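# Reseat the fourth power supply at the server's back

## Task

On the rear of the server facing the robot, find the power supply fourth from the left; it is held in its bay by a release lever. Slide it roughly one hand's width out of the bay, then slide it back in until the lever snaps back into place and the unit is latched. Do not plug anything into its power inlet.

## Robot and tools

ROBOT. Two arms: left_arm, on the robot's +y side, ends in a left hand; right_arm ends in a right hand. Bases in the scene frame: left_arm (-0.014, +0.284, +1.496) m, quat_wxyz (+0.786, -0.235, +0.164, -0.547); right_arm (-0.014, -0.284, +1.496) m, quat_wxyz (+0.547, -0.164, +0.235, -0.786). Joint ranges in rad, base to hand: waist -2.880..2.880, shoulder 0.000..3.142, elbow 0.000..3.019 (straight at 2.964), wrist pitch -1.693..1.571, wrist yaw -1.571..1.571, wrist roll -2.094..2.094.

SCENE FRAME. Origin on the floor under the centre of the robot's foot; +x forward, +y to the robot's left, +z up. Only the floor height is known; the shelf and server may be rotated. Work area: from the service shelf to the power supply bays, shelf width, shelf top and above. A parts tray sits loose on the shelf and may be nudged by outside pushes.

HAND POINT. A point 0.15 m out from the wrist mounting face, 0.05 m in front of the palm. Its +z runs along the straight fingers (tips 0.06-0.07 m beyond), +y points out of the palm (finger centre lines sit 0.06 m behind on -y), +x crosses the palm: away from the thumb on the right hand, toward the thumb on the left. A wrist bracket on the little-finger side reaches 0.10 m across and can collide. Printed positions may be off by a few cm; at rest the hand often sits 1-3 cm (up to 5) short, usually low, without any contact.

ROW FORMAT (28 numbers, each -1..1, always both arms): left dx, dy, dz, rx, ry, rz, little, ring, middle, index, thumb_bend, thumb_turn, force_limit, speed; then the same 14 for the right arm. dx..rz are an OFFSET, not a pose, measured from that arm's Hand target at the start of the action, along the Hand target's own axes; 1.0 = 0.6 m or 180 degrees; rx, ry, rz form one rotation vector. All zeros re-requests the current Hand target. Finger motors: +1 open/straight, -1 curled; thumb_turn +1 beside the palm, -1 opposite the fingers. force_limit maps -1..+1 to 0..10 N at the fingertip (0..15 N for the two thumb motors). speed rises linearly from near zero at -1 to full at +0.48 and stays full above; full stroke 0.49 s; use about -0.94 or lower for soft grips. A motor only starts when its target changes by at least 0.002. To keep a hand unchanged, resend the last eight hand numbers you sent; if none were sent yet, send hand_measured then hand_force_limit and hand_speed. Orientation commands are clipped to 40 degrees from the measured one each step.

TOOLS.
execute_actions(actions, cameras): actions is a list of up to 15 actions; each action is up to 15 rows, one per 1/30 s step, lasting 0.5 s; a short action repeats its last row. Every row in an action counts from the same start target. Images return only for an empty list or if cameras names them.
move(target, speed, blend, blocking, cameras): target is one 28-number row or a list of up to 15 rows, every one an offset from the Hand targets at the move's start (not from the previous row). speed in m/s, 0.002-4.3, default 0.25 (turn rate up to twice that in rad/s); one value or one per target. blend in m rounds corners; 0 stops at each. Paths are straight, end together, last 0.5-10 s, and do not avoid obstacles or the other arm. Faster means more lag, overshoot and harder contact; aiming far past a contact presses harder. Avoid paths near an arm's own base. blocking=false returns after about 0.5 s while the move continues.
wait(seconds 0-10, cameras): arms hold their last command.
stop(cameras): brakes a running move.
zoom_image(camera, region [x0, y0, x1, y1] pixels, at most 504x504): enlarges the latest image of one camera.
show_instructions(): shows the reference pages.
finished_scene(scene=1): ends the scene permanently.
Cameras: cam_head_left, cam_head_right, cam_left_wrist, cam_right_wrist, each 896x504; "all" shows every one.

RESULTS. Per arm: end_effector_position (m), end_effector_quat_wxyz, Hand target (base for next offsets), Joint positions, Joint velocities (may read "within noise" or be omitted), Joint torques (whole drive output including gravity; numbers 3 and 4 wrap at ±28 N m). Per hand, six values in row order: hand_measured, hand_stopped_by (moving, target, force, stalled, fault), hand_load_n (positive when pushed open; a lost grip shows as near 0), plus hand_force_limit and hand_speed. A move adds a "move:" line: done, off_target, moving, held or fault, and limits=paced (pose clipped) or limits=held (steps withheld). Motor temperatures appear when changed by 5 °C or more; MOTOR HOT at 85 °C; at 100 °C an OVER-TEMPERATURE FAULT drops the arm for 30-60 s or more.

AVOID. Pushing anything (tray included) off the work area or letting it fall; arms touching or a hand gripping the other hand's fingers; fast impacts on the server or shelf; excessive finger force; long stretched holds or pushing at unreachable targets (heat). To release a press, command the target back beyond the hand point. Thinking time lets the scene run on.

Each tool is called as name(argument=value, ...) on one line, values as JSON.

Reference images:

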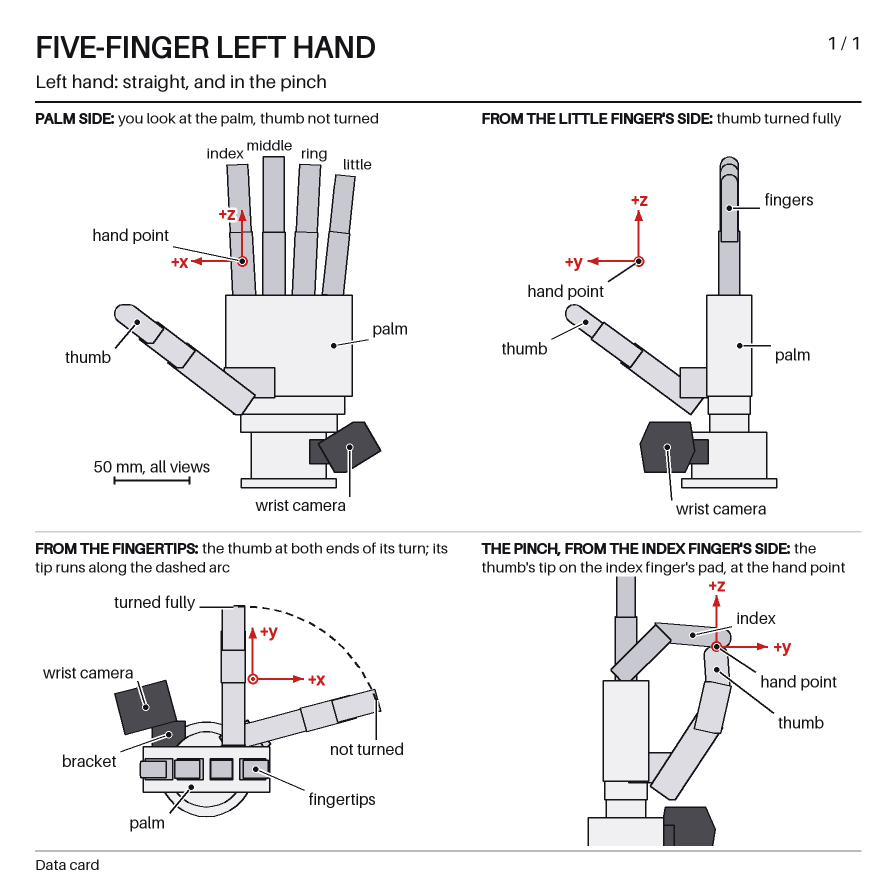

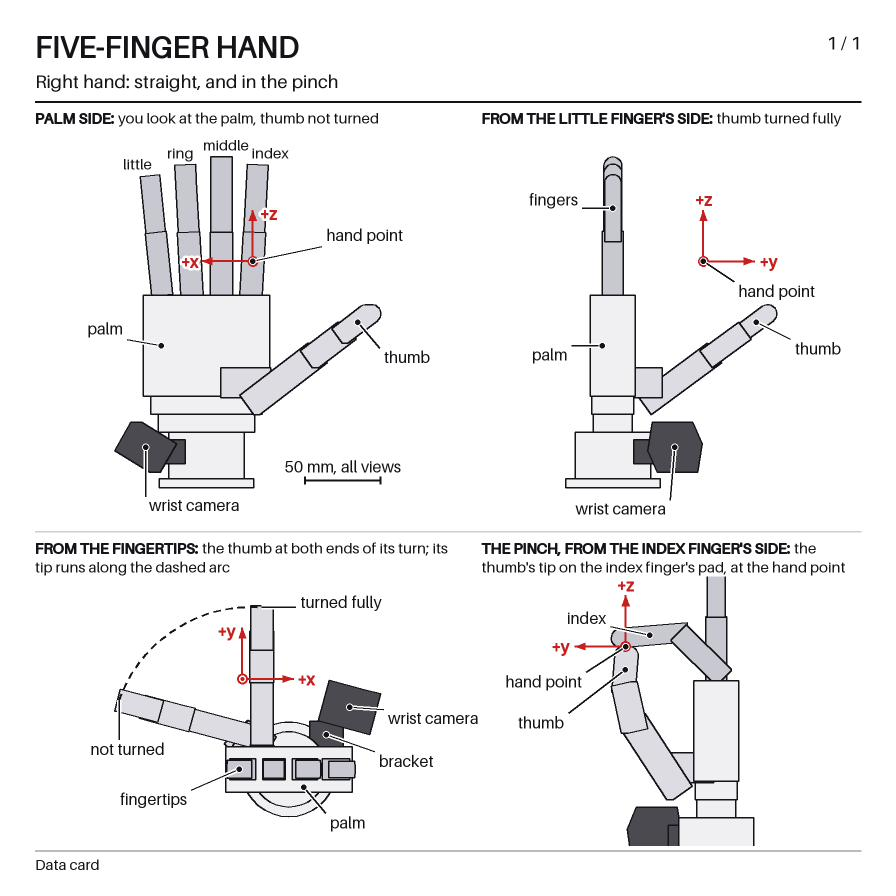

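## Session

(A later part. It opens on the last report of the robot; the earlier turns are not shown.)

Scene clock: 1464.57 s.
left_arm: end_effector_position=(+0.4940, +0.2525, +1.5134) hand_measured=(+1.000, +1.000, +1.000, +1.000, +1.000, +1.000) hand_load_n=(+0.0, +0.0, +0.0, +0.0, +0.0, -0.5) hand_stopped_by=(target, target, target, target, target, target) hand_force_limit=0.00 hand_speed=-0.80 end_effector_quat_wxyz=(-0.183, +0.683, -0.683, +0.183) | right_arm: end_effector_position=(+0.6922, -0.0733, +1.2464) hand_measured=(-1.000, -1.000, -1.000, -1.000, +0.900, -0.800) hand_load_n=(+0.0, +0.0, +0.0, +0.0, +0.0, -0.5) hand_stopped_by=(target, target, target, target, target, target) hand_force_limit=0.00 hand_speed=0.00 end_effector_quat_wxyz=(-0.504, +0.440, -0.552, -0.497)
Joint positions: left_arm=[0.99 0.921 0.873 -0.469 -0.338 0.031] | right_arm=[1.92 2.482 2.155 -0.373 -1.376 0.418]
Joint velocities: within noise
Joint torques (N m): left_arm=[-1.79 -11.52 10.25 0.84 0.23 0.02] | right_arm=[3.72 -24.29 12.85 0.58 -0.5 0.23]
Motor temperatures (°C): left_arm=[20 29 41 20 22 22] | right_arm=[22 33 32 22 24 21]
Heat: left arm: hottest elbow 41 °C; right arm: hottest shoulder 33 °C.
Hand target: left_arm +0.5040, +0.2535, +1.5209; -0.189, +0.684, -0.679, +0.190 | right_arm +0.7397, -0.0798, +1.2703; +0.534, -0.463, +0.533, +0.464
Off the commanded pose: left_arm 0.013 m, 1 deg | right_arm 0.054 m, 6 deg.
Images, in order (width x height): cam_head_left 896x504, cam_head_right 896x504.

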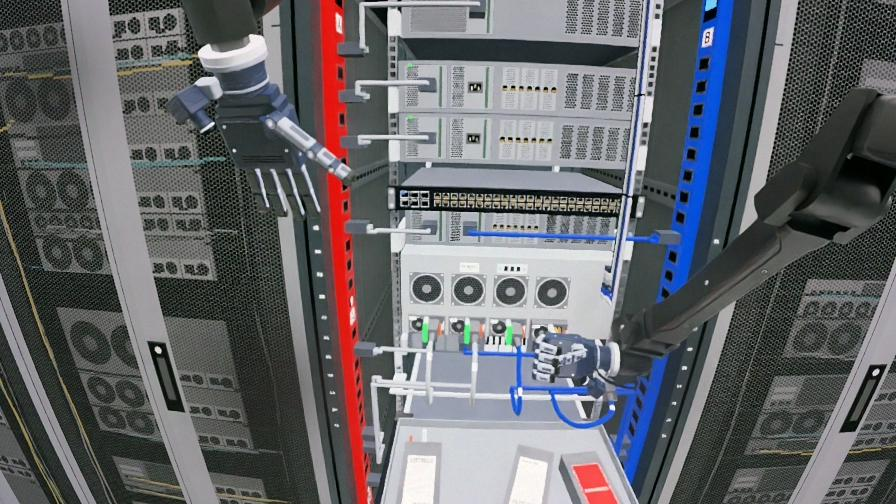

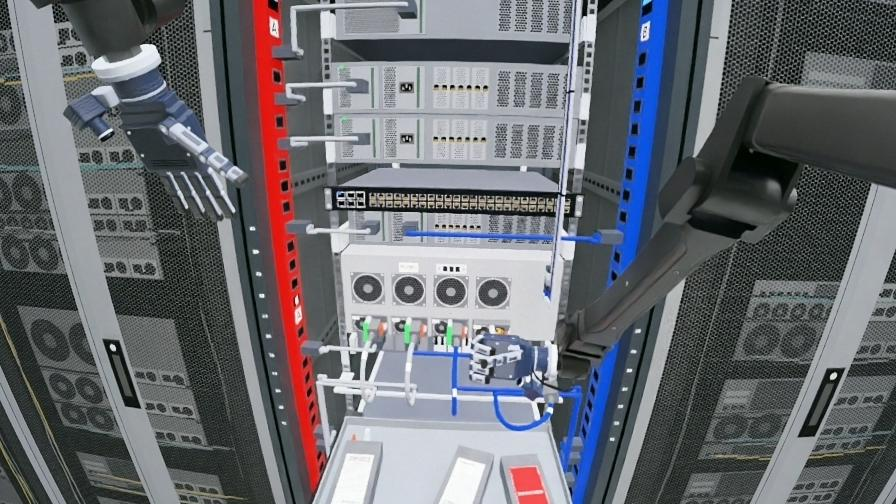

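move(target=[[0,0,0,0,0,0,1,1,1,1,1,1,0,-0.8, 0,0.1117,-0.0157,0,0,0,-1,-1,-1,-1,0.9,-0.8,0.0,0.0],[0,0,0,0,0,0,1,1,1,1,1,1,0,-0.8, -0.0245,0.1117,-0.0157,0,0,0,-1,-1,-1,-1,0.9,-0.8,0.0,0.0]], speed=0.08, cameras=["cam_head_left","cam_head_right"])

zoom_image(camera="cam_head_left", region=[490, 290, 640, 400])

zoom_image(camera="cam_head_right", region=[430, 290, 580, 400])

Scene clock: 1474.50 s.
left_arm: end_effector_position=(+0.4940, +0.2525, +1.5134) hand_measured=(+1.000, +1.000, +1.000, +1.000, +1.000, +1.000) hand_load_n=(+0.0, +0.0, +0.0, +0.0, +0.0, +0.0) hand_stopped_by=(target, target, target, target, target, target) hand_force_limit=0.00 hand_speed=-0.80 end_effector_quat_wxyz=(-0.183, +0.683, -0.683, +0.183) | right_arm: end_effector_position=(+0.6647, -0.0769, +1.2726) hand_measured=(-1.000, -1.000, -1.000, -1.000, +0.900, -0.800) hand_load_n=(+0.0, +0.0, +0.5, +0.0, +0.0, -0.5) hand_stopped_by=(target, target, target, target, target, target) hand_force_limit=0.00 hand_speed=0.00 end_effector_quat_wxyz=(-0.529, +0.461, -0.535, -0.471)
Joint positions: left_arm=[0.99 0.921 0.873 -0.469 -0.338 0.031] | right_arm=[1.92 2.343 1.916 -0.216 -1.371 0.383]
Joint torques (N m): left_arm=[-1.85 -11.87 10.32 0.79 0.22 0.03] | right_arm=[3.55 -25.47 3.93 0.95 -0.78 0.21]
Heat: left arm: hottest elbow 41 °C; right arm: hottest shoulder 34 °C.
Hand target: left_arm +0.5040, +0.2535, +1.5209; -0.189, +0.684, -0.679, +0.190 | right_arm +0.6721, -0.0798, +1.2849; +0.534, -0.463, +0.533, +0.464
Off the commanded pose: left_arm 0.013 m, 1 deg | right_arm 0.015 m, 1 deg.
move: off_target (left_arm, right_arm)
Images, in order (width x height): cam_head_left 896x504, cam_head_right 896x504.

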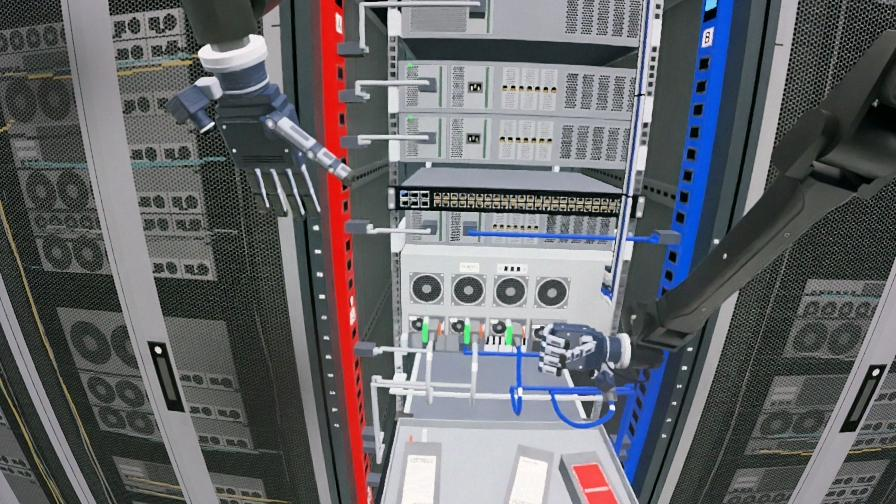

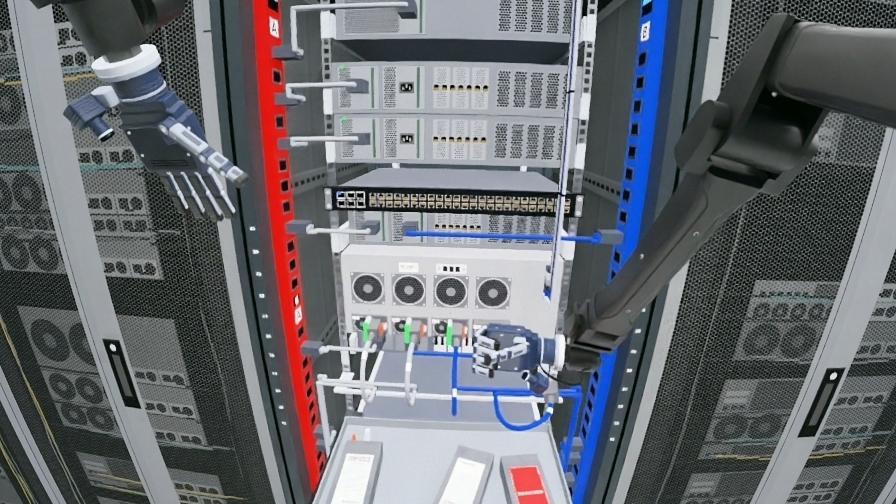

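Scaled by 3.360 from the camera's 896x504 image, which has a finer 1280x720 frame.

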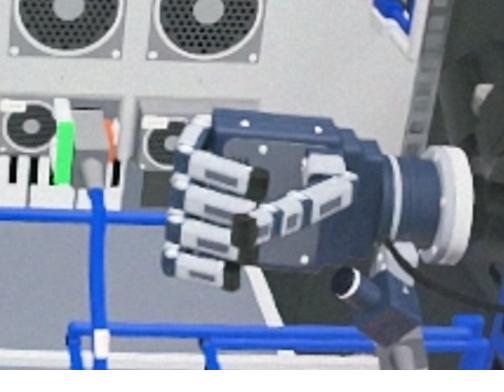

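Scaled by 3.360 from the camera's 896x504 image, which has a finer 1280x720 frame.

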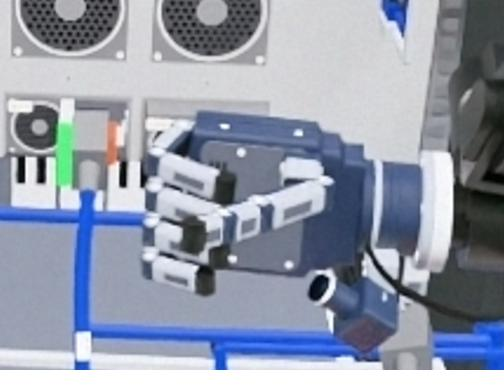

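move(target=[[0,0,0,0,0,0,1,1,1,1,1,1,0,-0.8, -0.005,-0.0627,0.0088,0,0,0,-1,-1,-1,-1,0.9,-0.8,0.0,0.0],[0,0,0,0,0,0,1,1,1,1,1,1,0,-0.8, -0.025,-0.0957,0.0134,0,0,0,-1,-1,-1,-1,0.9,-0.8,0.0,0.0]], speed=0.05, cameras=["cam_head_left","cam_head_right"])

zoom_image(camera="cam_head_left", region=[490, 290, 640, 400])

Scene clock: 1481.57 s.
left_arm: end_effector_position=(+0.4940, +0.2525, +1.5134) hand_measured=(+1.000, +1.000, +1.000, +1.000, +1.000, +1.000) hand_load_n=(+0.0, +0.0, +0.0, +0.0, -0.5, +0.0) hand_stopped_by=(target, target, target, target, target, target) hand_force_limit=0.00 hand_speed=-0.80 end_effector_quat_wxyz=(-0.183, +0.683, -0.683, +0.183) | right_arm: end_effector_position=(+0.6946, -0.0815, +1.2812) hand_measured=(-1.000, -1.000, -1.000, -1.000, +0.900, -0.800) hand_load_n=(+0.0, +0.0, +0.0, +0.0, +0.0, -0.5) hand_stopped_by=(target, target, target, target, target, target) hand_force_limit=0.00 hand_speed=0.00 end_effector_quat_wxyz=(-0.511, +0.445, -0.553, -0.485)
Joint positions: left_arm=[0.99 0.921 0.873 -0.469 -0.338 0.031] | right_arm=[1.918 2.376 2.038 -0.316 -1.363 0.437]
Joint torques (N m): left_arm=[-2.26 -11.87 10.41 0.76 0.2 0] | right_arm=[4.25 -23.24 11.82 0.39 -0.83 0.16]
Heat: left arm: hottest elbow 41 °C; right arm: hottest shoulder 35 °C.
Hand target: left_arm +0.5040, +0.2535, +1.5209; -0.189, +0.684, -0.679, +0.190 | right_arm +0.7300, -0.0797, +1.2997; +0.534, -0.463, +0.533, +0.464
Off the commanded pose: left_arm 0.013 m, 1 deg | right_arm 0.040 m, 5 deg.
move: off_target (left_arm, right_arm)
Images, in order (width x height): cam_head_left 896x504, cam_head_right 896x504.

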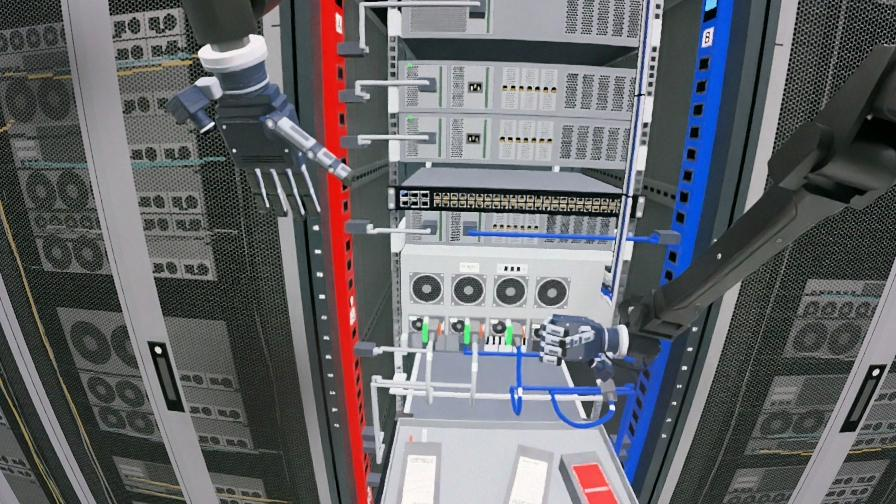

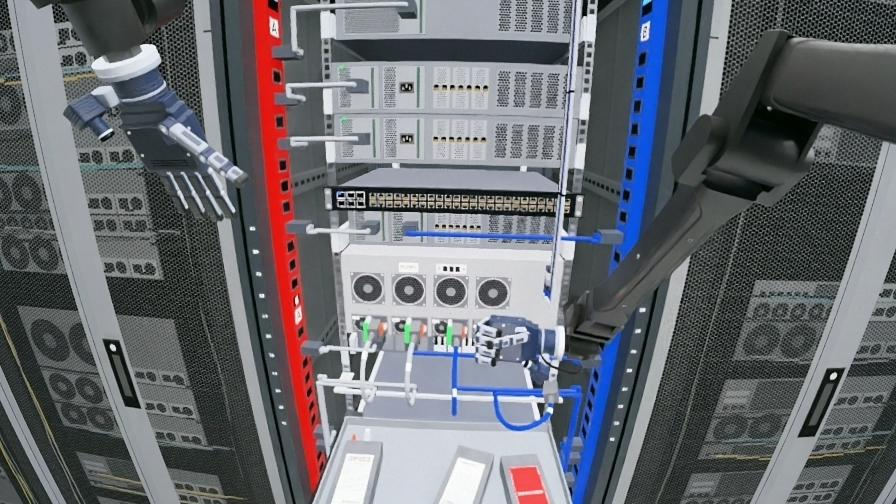

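Scaled by 3.360 from the camera's 896x504 image, which has a finer 1280x720 frame.

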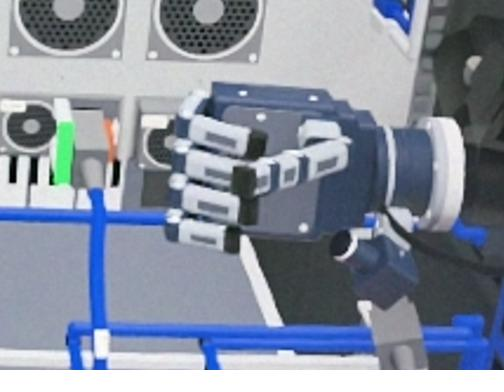

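move(target=[0,0,0,0,0,0,1,1,1,1,1,1,0,-0.8, -0.0083,-0.0495,0.007,0,0,0,-1,-1,-1,-1,0.9,-0.8,0.0,0.0], speed=0.05, cameras=["cam_head_left","cam_head_right"])

zoom_image(camera="cam_head_left", region=[490, 290, 640, 400])

Scene clock: 1488.77 s.
left_arm: end_effector_position=(+0.4940, +0.2525, +1.5134) hand_measured=(+1.000, +1.000, +1.000, +1.000, +1.000, +1.000) hand_load_n=(+0.0, +0.0, +0.0, -0.5, +0.0, +0.0) hand_stopped_by=(target, target, target, target, target, target) hand_force_limit=0.00 hand_speed=-0.80 end_effector_quat_wxyz=(-0.183, +0.683, -0.683, +0.183) | right_arm: end_effector_position=(+0.6963, -0.0814, +1.2661) hand_measured=(-1.000, -1.000, -1.000, -1.000, +0.900, -0.800) hand_load_n=(+0.0, +0.0, +0.0, +0.0, +0.0, +0.0) hand_stopped_by=(target, target, target, target, target, target) hand_force_limit=0.00 hand_speed=0.00 end_effector_quat_wxyz=(-0.489, +0.425, -0.569, -0.507)
Joint positions: left_arm=[0.99 0.921 0.873 -0.469 -0.338 0.031] | right_arm=[1.914 2.432 2.108 -0.387 -1.367 0.462]
Joint torques (N m): left_arm=[-2.08 -12.04 10.39 0.77 0.24 0.04] | right_arm=[4.42 -25.17 15.02 0.9 -0.56 0.12]
Heat: left arm: hottest elbow 41 °C; right arm: hottest shoulder 36 °C.
Hand target: left_arm +0.5040, +0.2535, +1.5209; -0.189, +0.684, -0.679, +0.190 | right_arm +0.7600, -0.0799, +1.3046; +0.534, -0.463, +0.534, +0.464
Off the commanded pose: left_arm 0.013 m, 1 deg | right_arm 0.074 m, 9 deg.
move: off_target (left_arm, right_arm)
Images, in order (width x height): cam_head_left 896x504, cam_head_right 896x504.

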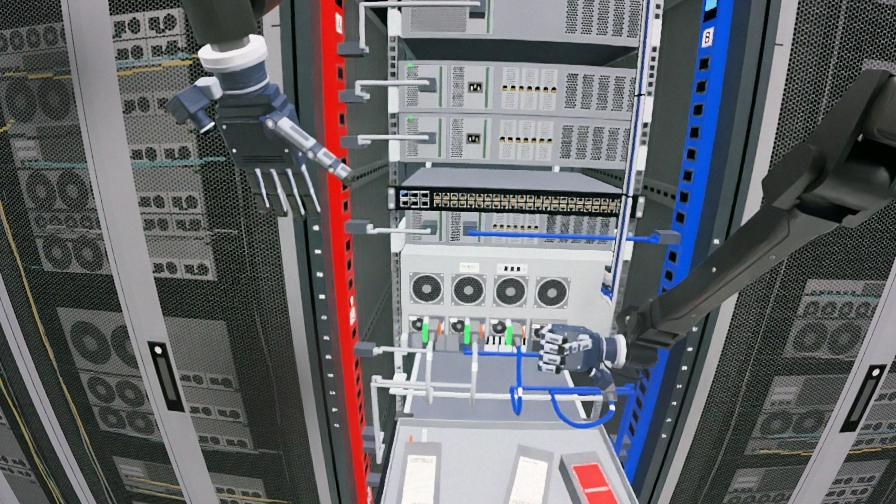

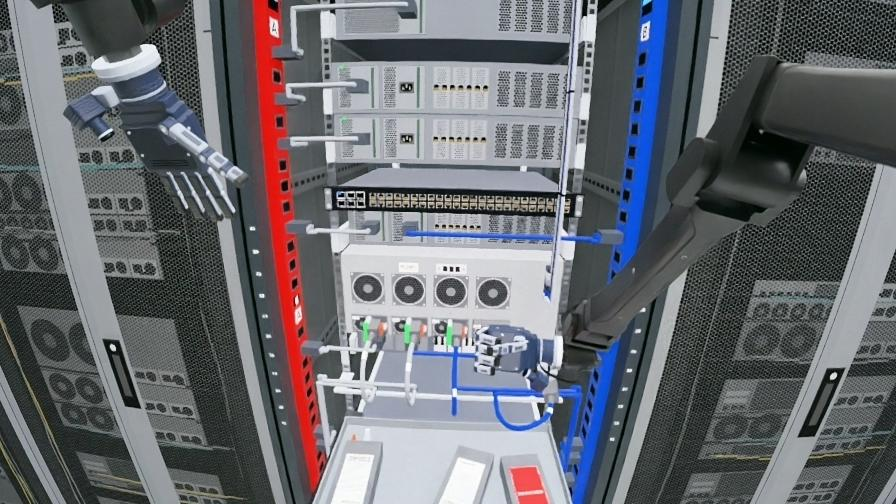

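Scaled by 3.360 from the camera's 896x504 image, which has a finer 1280x720 frame.

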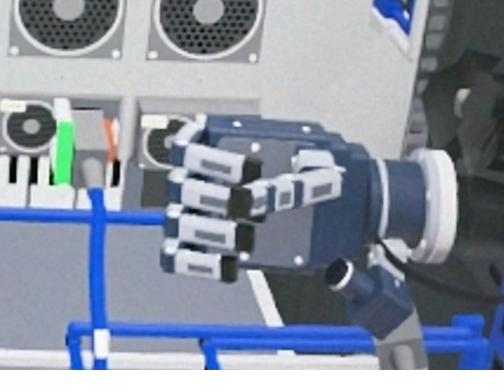

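zoom_image(camera="cam_head_left", region=[560, 240, 720, 440])

zoom_image(camera="cam_head_right", region=[500, 240, 660, 440])

execute_actions(actions=[], cameras=["all"])

Scaled by 2.520 from the camera's 896x504 image, which has a finer 1280x720 frame.

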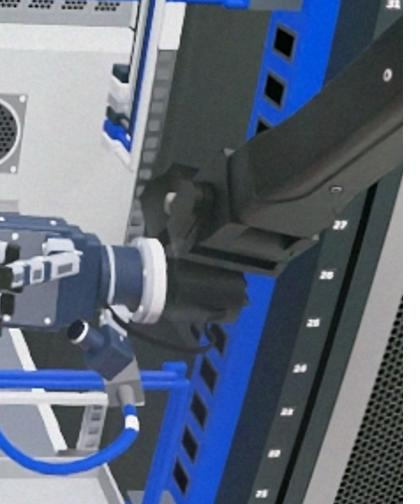

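Scaled by 2.520 from the camera's 896x504 image, which has a finer 1280x720 frame.

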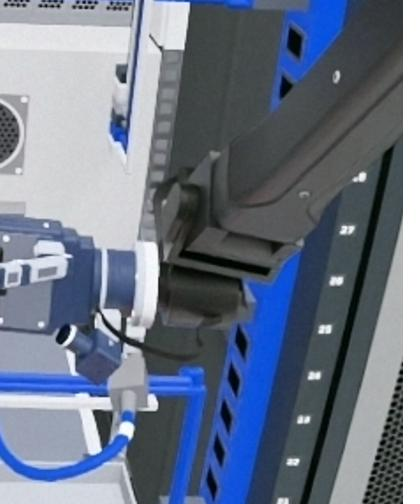

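Scene clock: 1508.67 s.
left_arm: end_effector_position=(+0.4940, +0.2525, +1.5134) hand_measured=(+1.000, +1.000, +1.000, +1.000, +1.000, +1.000) hand_load_n=(+0.0, -0.5, +0.0, -0.5, +0.0, +0.0) hand_stopped_by=(target, target, target, target, target, target) hand_force_limit=0.00 hand_speed=-0.80 end_effector_quat_wxyz=(-0.183, +0.683, -0.683, +0.183) | right_arm: end_effector_position=(+0.6965, -0.0814, +1.2662) hand_measured=(-1.000, -1.000, -1.000, -1.000, +0.900, -0.800) hand_load_n=(+0.0, +0.0, +0.0, +0.0, +0.0, +0.0) hand_stopped_by=(target, target, target, target, target, target) hand_force_limit=0.00 hand_speed=0.00 end_effector_quat_wxyz=(-0.489, +0.425, -0.569, -0.507)
Joint positions: left_arm=[0.99 0.921 0.873 -0.469 -0.338 0.031] | right_arm=[1.914 2.432 2.109 -0.387 -1.367 0.462]
Joint velocities: within noise
Joint torques (N m): left_arm=[-1.96 -11.99 10.29 0.85 0.23 0.04] | right_arm=[4.66 -25.11 15.12 0.85 -0.54 0.16]
Motor temperatures (°C): left_arm=[20 29 41 20 22 22] | right_arm=[22 37 46 22 24 21]
Heat: left arm: hottest elbow 41 °C; right arm: hottest elbow 46 °C.
Hand target: left_arm +0.5040, +0.2535, +1.5209; -0.189, +0.684, -0.679, +0.190 | right_arm +0.7601, -0.0799, +1.3047; +0.534, -0.463, +0.533, +0.464
Off the commanded pose: left_arm 0.013 m, 1 deg | right_arm 0.074 m, 9 deg.

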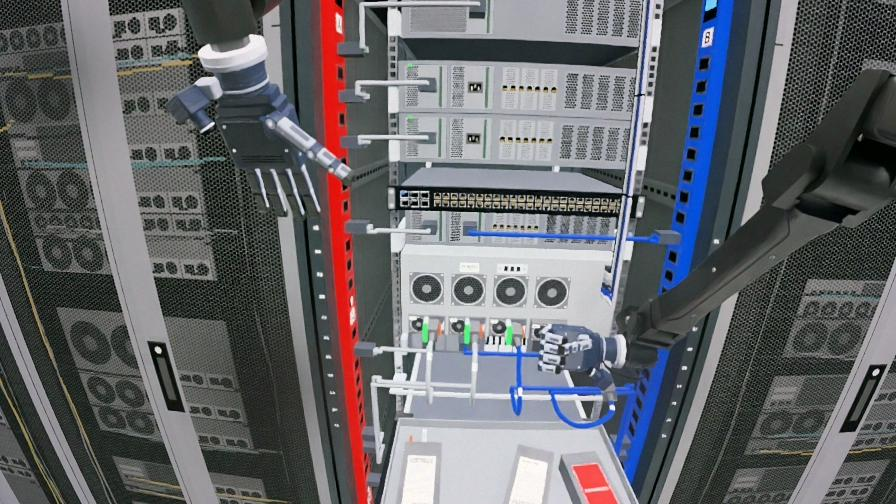

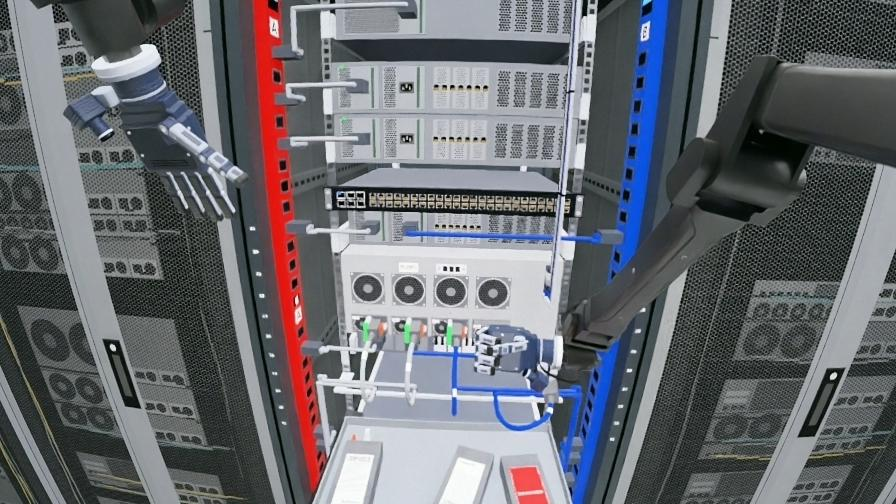

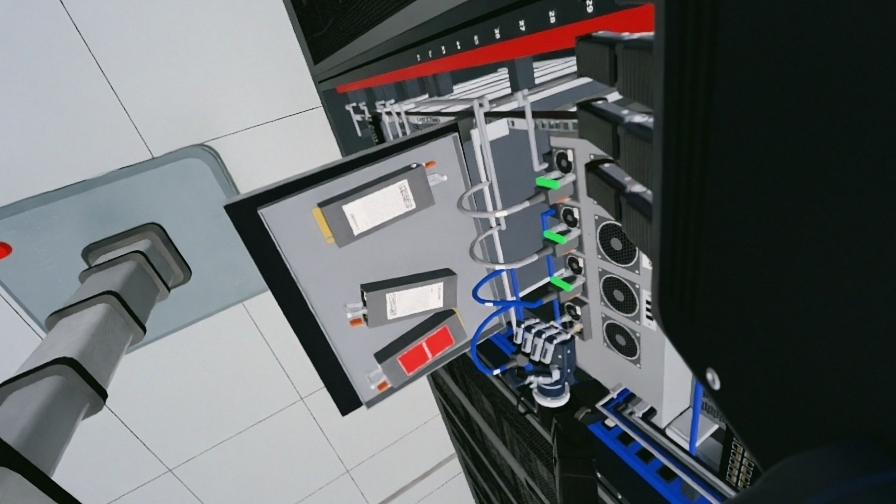

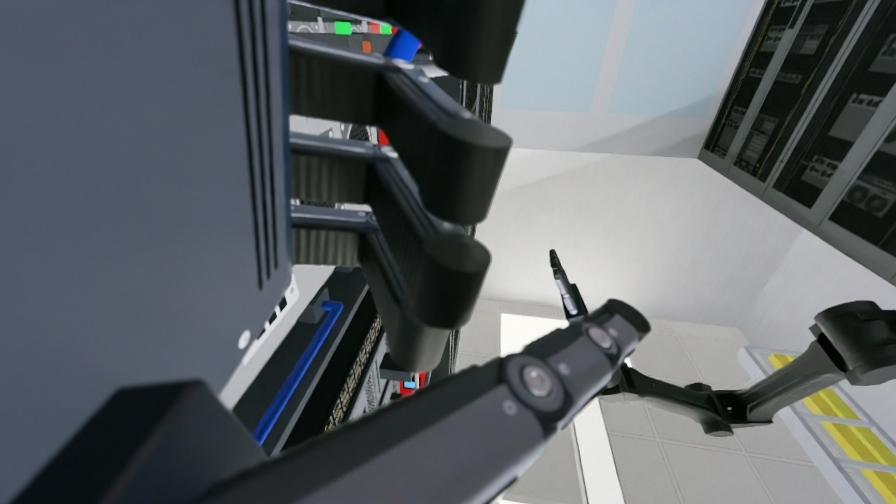

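zoom_image(camera="cam_left_wrist", region=[500, 250, 640, 420])

zoom_image(camera="cam_left_wrist", region=[530, 290, 600, 360])

Scaled by 2.965 from the camera's 896x504 image, which has a finer 1280x720 frame.

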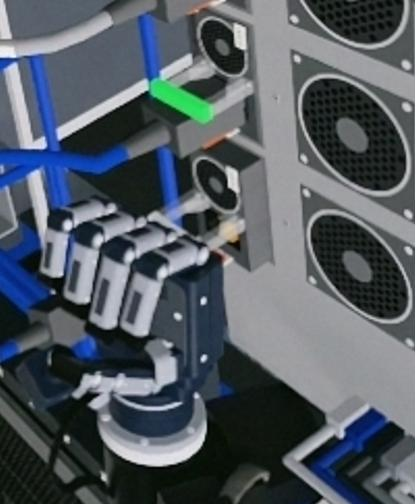

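Scaled by 7.200 from the camera's 896x504 image, which has a finer 1280x720 frame.

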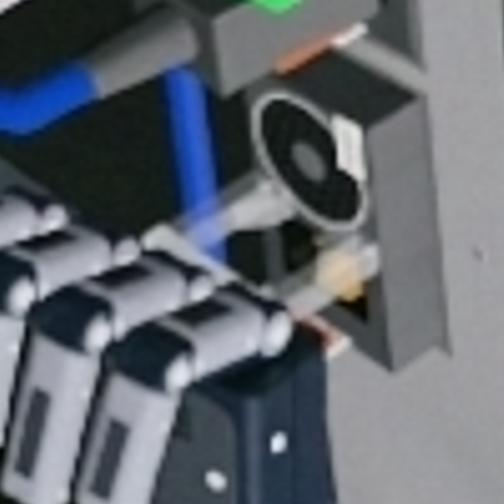

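move(target=[[0,0,0,0,0,0,1,1,1,1,1,1,0,-0.8, 0.0083,0.0990,-0.0139,0,0,0,-1,-1,-1,-1,0.9,-0.8,0.0,0.0],[0,0,0,0,0,0,1,1,1,1,1,1,0,-0.8, -0.0333,0.033,-0.0046,0,0,0,-1,-1,-1,-1,0.9,-0.8,0.0,0.0]], speed=0.06, cameras=["cam_left_wrist"])

zoom_image(camera="cam_left_wrist", region=[530, 290, 600, 360])

Scene clock: 1530.43 s.
left_arm: end_effector_position=(+0.4940, +0.2525, +1.5134) hand_measured=(+1.000, +1.000, +1.000, +1.000, +1.000, +1.000) hand_load_n=(+0.0, +0.0, +0.0, +0.0, +0.0, +0.0) hand_stopped_by=(target, target, target, target, target, target) hand_force_limit=0.00 hand_speed=-0.80 end_effector_quat_wxyz=(-0.183, +0.683, -0.683, +0.183) | right_arm: end_effector_position=(+0.6961, -0.0849, +1.2861) hand_measured=(-1.000, -1.000, -1.000, -1.000, +0.900, -0.800) hand_load_n=(+0.0, +0.0, +0.0, +0.0, +0.0, +0.0) hand_stopped_by=(target, target, target, target, target, target) hand_force_limit=0.00 hand_speed=0.00 end_effector_quat_wxyz=(-0.505, +0.440, -0.559, -0.488)
Joint positions: left_arm=[0.99 0.921 0.873 -0.469 -0.338 0.031] | right_arm=[1.914 2.365 2.034 -0.337 -1.359 0.444]
Joint torques (N m): left_arm=[-2.26 -11.93 10.43 0.8 0.24 -0.01] | right_arm=[5.13 -25.76 11.64 0.47 -0.8 0.21]
Heat: left arm: hottest elbow 41 °C; right arm: hottest elbow 50 °C.
Hand target: left_arm +0.5040, +0.2535, +1.5209; -0.189, +0.684, -0.679, +0.190 | right_arm +0.7401, -0.0799, +1.3248; +0.534, -0.464, +0.533, +0.464
Off the commanded pose: left_arm 0.013 m, 1 deg | right_arm 0.059 m, 6 deg.
move: off_target (left_arm, right_arm)
Images, in order (width x height): cam_left_wrist 896x504.

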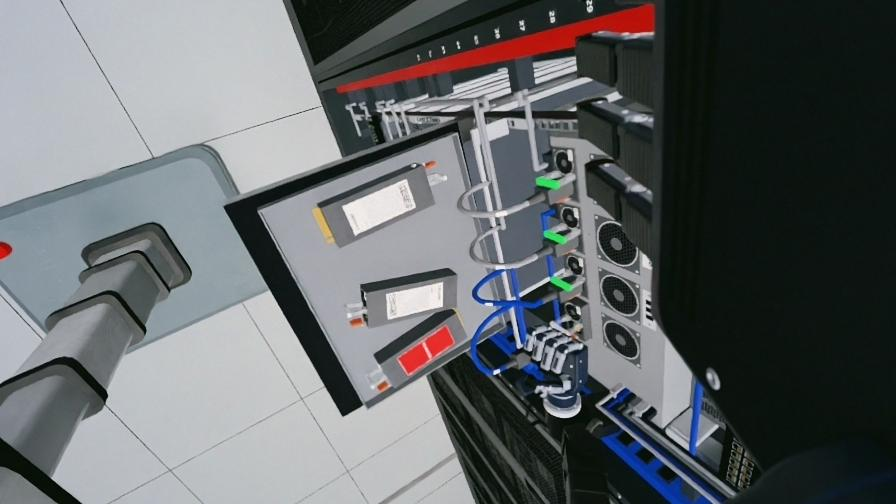

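Scaled by 7.200 from the camera's 896x504 image, which has a finer 1280x720 frame.

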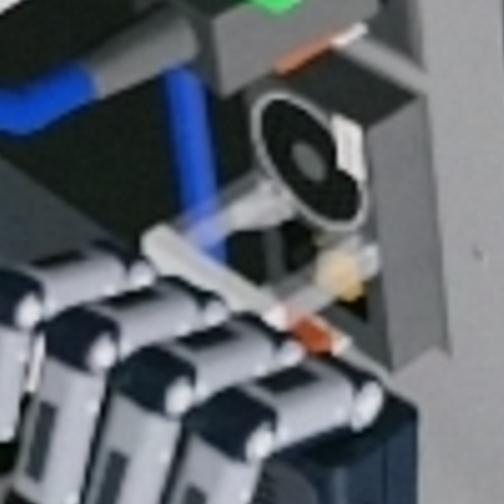

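move(target=[[0,0,0,0,0,0,1,1,1,1,1,1,0,-0.8, 0.0133,0.0605,0.0117,0,0,0,-1,-1,-1,-1,0.9,-0.8,0.0,0.0],[0,0,0,0,0,0,1,1,1,1,1,1,0,-0.8, -0.0333,-0.0302,0.0244,0,0,0,-1,-1,-1,-1,0.9,-0.8,0.0,0.0]], speed=0.06, cameras=["cam_left_wrist"])

zoom_image(camera="cam_left_wrist", region=[530, 290, 600, 360])

Scene clock: 1559.73 s.
left_arm: end_effector_position=(+0.4940, +0.2525, +1.5134) hand_measured=(+1.000, +1.000, +1.000, +1.000, +1.000, +1.000) hand_load_n=(+0.0, +0.0, +0.0, +0.0, +0.0, +0.0) hand_stopped_by=(target, target, target, target, target, target) hand_force_limit=0.00 hand_speed=-0.80 end_effector_quat_wxyz=(-0.183, +0.683, -0.683, +0.183) | right_arm: end_effector_position=(+0.6967, -0.0761, +1.2963) hand_measured=(-1.000, -1.000, -1.000, -1.000, +0.900, -0.800) hand_load_n=(+0.0, +0.0, +0.0, +0.0, +0.0, +0.0) hand_stopped_by=(target, target, target, target, target, target) hand_force_limit=0.00 hand_speed=0.00 end_effector_quat_wxyz=(-0.488, +0.428, -0.573, -0.500)
Joint positions: left_arm=[0.99 0.921 0.873 -0.469 -0.338 0.031] | right_arm=[1.928 2.345 2.01 -0.329 -1.341 0.503]
Joint torques (N m): left_arm=[-2.02 -11.69 10.48 0.7 0.24 0.01] | right_arm=[5.6 -25.99 14.8 0.66 -0.83 0.19]
Heat: left arm: hottest elbow 41 °C; right arm: hottest elbow 47 °C.
Hand target: left_arm +0.5040, +0.2535, +1.5209; -0.189, +0.684, -0.679, +0.190 | right_arm +0.7600, -0.0678, +1.3448; +0.534, -0.463, +0.533, +0.464
Off the commanded pose: left_arm 0.013 m, 1 deg | right_arm 0.080 m, 9 deg.
move: off_target (left_arm, right_arm)
Images, in order (width x height): cam_left_wrist 896x504.

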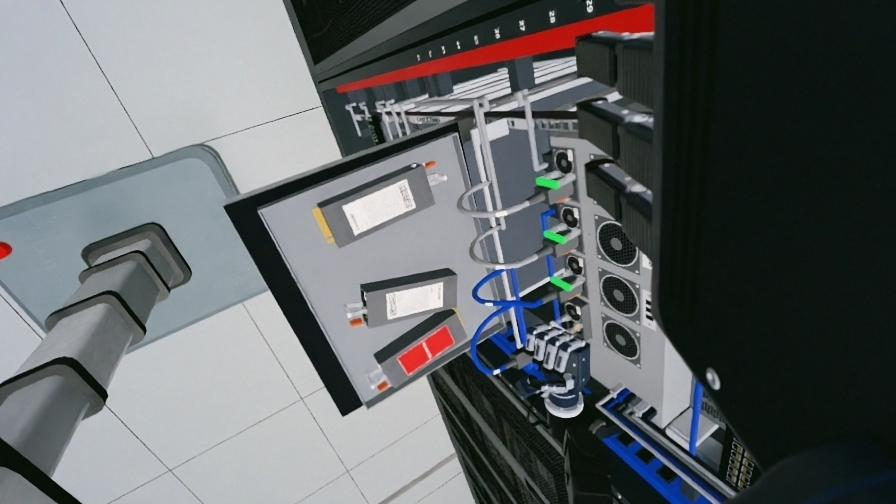

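Scaled by 7.200 from the camera's 896x504 image, which has a finer 1280x720 frame.

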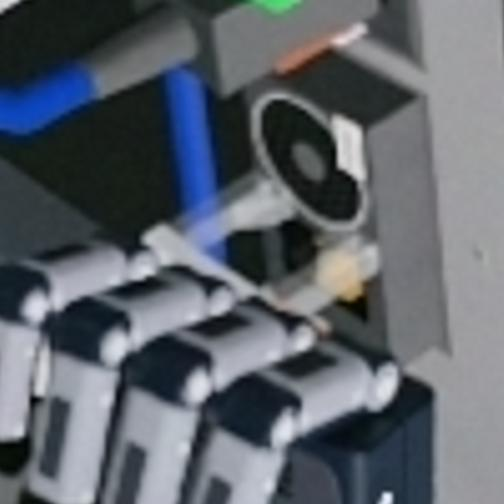

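move(target=[0,0,0,0,0,0,1,1,1,1,1,1,0,-0.8, 0,-0.066,0.0093,0,0,-0.04,-1,-1,-1,-1,0.9,-0.8,0.0,0.0], speed=0.06, cameras=["cam_left_wrist"])

zoom_image(camera="cam_left_wrist", region=[530, 290, 600, 360])

Scene clock: 1569.33 s.
left_arm: end_effector_position=(+0.4940, +0.2525, +1.5134) hand_measured=(+1.000, +1.000, +1.000, +1.000, +1.000, +1.000) hand_load_n=(+0.0, +0.0, +0.0, +0.0, +0.0, +0.0) hand_stopped_by=(target, target, target, target, target, target) hand_force_limit=0.00 hand_speed=-0.80 end_effector_quat_wxyz=(-0.183, +0.683, -0.683, +0.183) | right_arm: end_effector_position=(+0.6968, -0.0724, +1.2745) hand_measured=(-1.000, -1.000, -1.000, -1.000, +0.900, -0.800) hand_load_n=(+0.0, +0.0, +0.0, +0.0, +0.0, +0.0) hand_stopped_by=(target, target, target, target, target, target) hand_force_limit=0.00 hand_speed=0.00 end_effector_quat_wxyz=(-0.487, +0.434, -0.573, -0.497)
Joint positions: left_arm=[0.99 0.921 0.873 -0.469 -0.338 0.031] | right_arm=[1.928 2.4 2.075 -0.375 -1.334 0.46]
Joint torques (N m): left_arm=[-2.2 -11.52 10.28 0.75 0.22 0.02] | right_arm=[5.95 -27.69 19.4 1.25 -0.94 -0.01]
Heat: left arm: hottest elbow 42 °C; right arm: hottest elbow 47 °C.
Hand target: left_arm +0.5040, +0.2535, +1.5209; -0.189, +0.684, -0.679, +0.190 | right_arm +0.8000, -0.0679, +1.3447; +0.562, -0.496, +0.503, +0.430
Off the commanded pose: left_arm 0.013 m, 1 deg | right_arm 0.125 m, 16 deg.
move: off_target (left_arm, right_arm)
Images, in order (width x height): cam_left_wrist 896x504.

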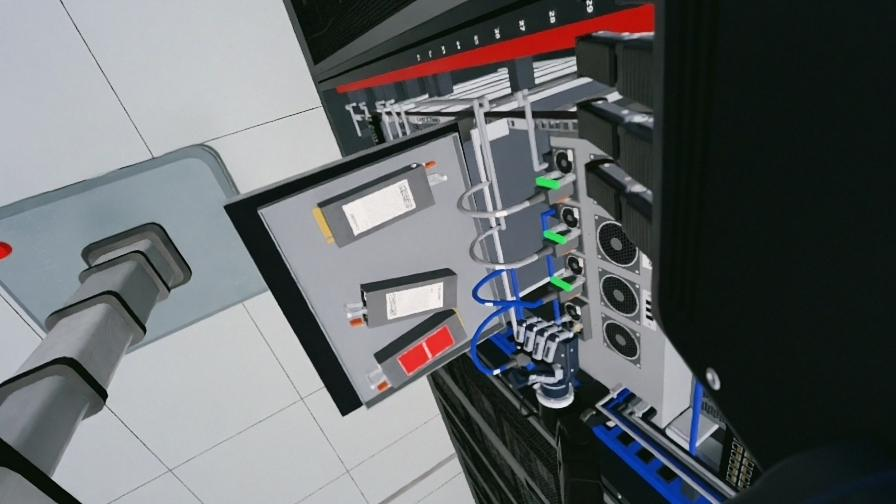

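Scaled by 7.200 from the camera's 896x504 image, which has a finer 1280x720 frame.

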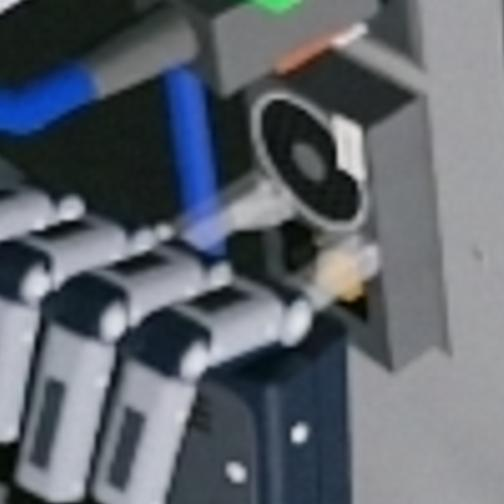

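move(target=[0,0,0,0,0,0,1,1,1,1,1,1,0,-0.8, 0.0496,0.2723,-0.037,0,0,0.04,-1,-1,-1,-1,0.9,-0.8,0.0,0.0], speed=0.12, cameras=["all"])

zoom_image(camera="cam_left_wrist", region=[530, 290, 600, 360])

zoom_image(camera="cam_left_wrist", region=[520, 150, 640, 360])

zoom_image(camera="cam_head_right", region=[330, 290, 550, 380])

Scene clock: 1582.43 s.
left_arm: end_effector_position=(+0.4940, +0.2525, +1.5134) hand_measured=(+1.000, +1.000, +1.000, +1.000, +1.000, +1.000) hand_load_n=(+0.0, +0.0, +0.0, +0.0, +0.0, +0.0) hand_stopped_by=(target, target, target, target, target, target) hand_force_limit=0.00 hand_speed=-0.80 end_effector_quat_wxyz=(-0.183, +0.683, -0.683, +0.183) | right_arm: end_effector_position=(+0.6354, -0.0698, +1.2809) hand_measured=(-1.000, -1.000, -1.000, -1.000, +0.900, -0.800) hand_load_n=(+0.0, +0.0, +0.0, +0.0, +0.0, -0.5) hand_stopped_by=(target, target, target, target, target, target) hand_force_limit=0.00 hand_speed=0.00 end_effector_quat_wxyz=(-0.528, +0.462, -0.540, -0.465)
Joint positions: left_arm=[0.99 0.921 0.873 -0.469 -0.338 0.031] | right_arm=[1.929 2.272 1.748 -0.074 -1.35 0.427]
Joint torques (N m): left_arm=[-2.08 -12.4 10.26 0.76 0.21 0] | right_arm=[4.01 -24 3.29 1.11 -1.1 0.23]
Motor temperatures (°C): left_arm=[20 29 42 20 22 22] | right_arm=[22 40 54 22 24 21]
Heat: left arm: hottest elbow 42 °C; right arm: hottest elbow 54 °C.
Hand target: left_arm +0.5040, +0.2535, +1.5209; -0.189, +0.684, -0.679, +0.190 | right_arm +0.6400, -0.0676, +1.2948; +0.534, -0.463, +0.533, +0.464
Off the commanded pose: left_arm 0.013 m, 1 deg | right_arm 0.015 m, 1 deg.
move: off_target (left_arm, right_arm)

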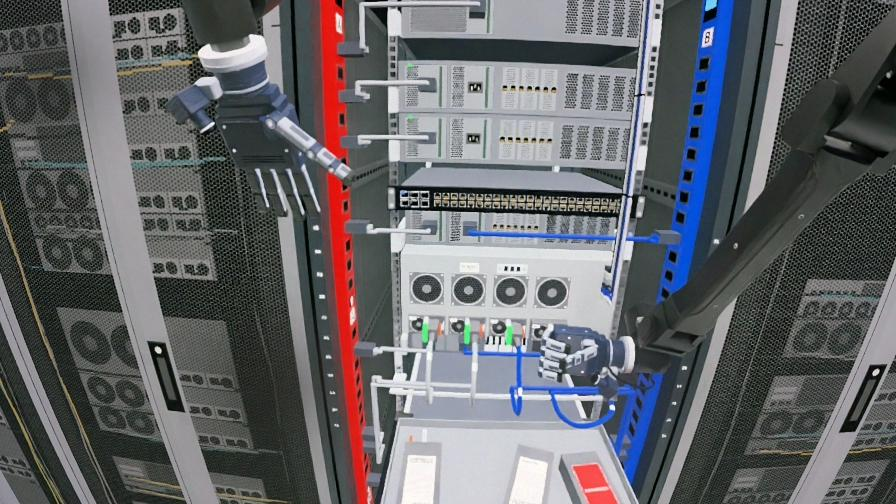

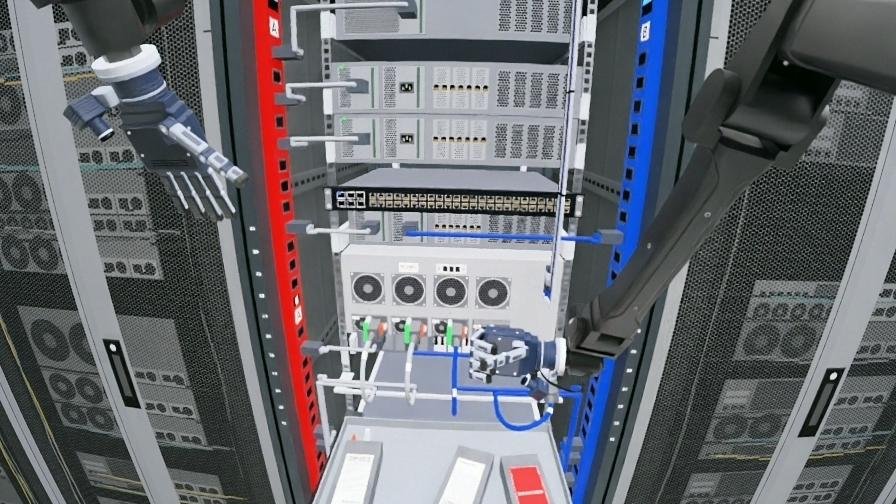

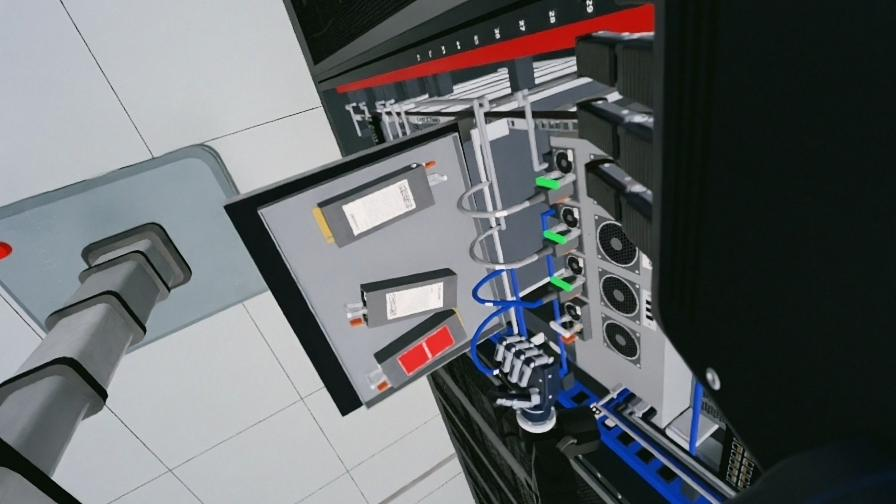

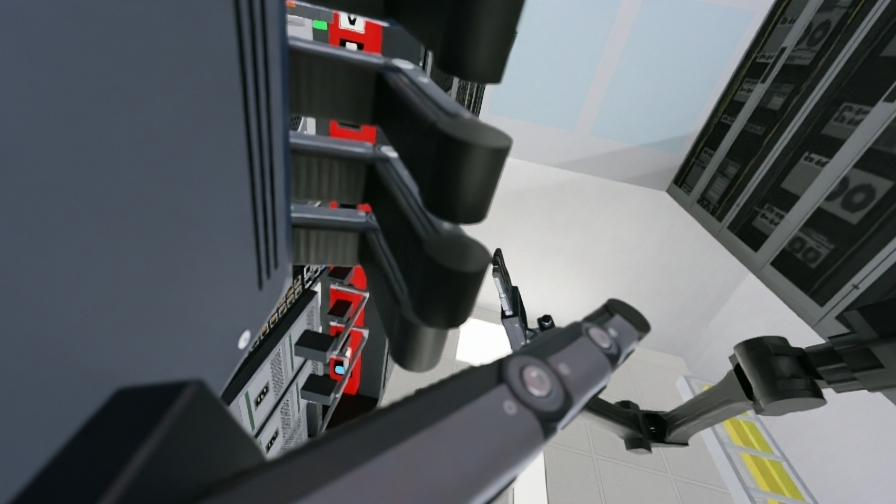

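Scaled by 7.200 from the camera's 896x504 image, which has a finer 1280x720 frame.

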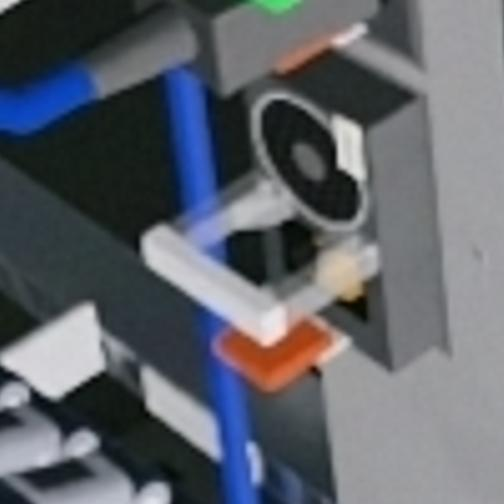

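Scaled by 2.400 from the camera's 896x504 image, which has a finer 1280x720 frame.

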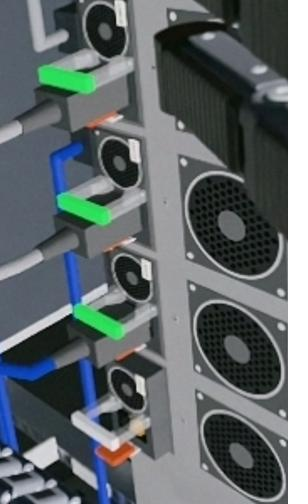

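Scaled by 2.291 from the camera's 896x504 image, which has a finer 1280x720 frame.

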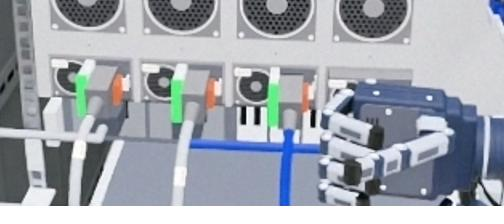

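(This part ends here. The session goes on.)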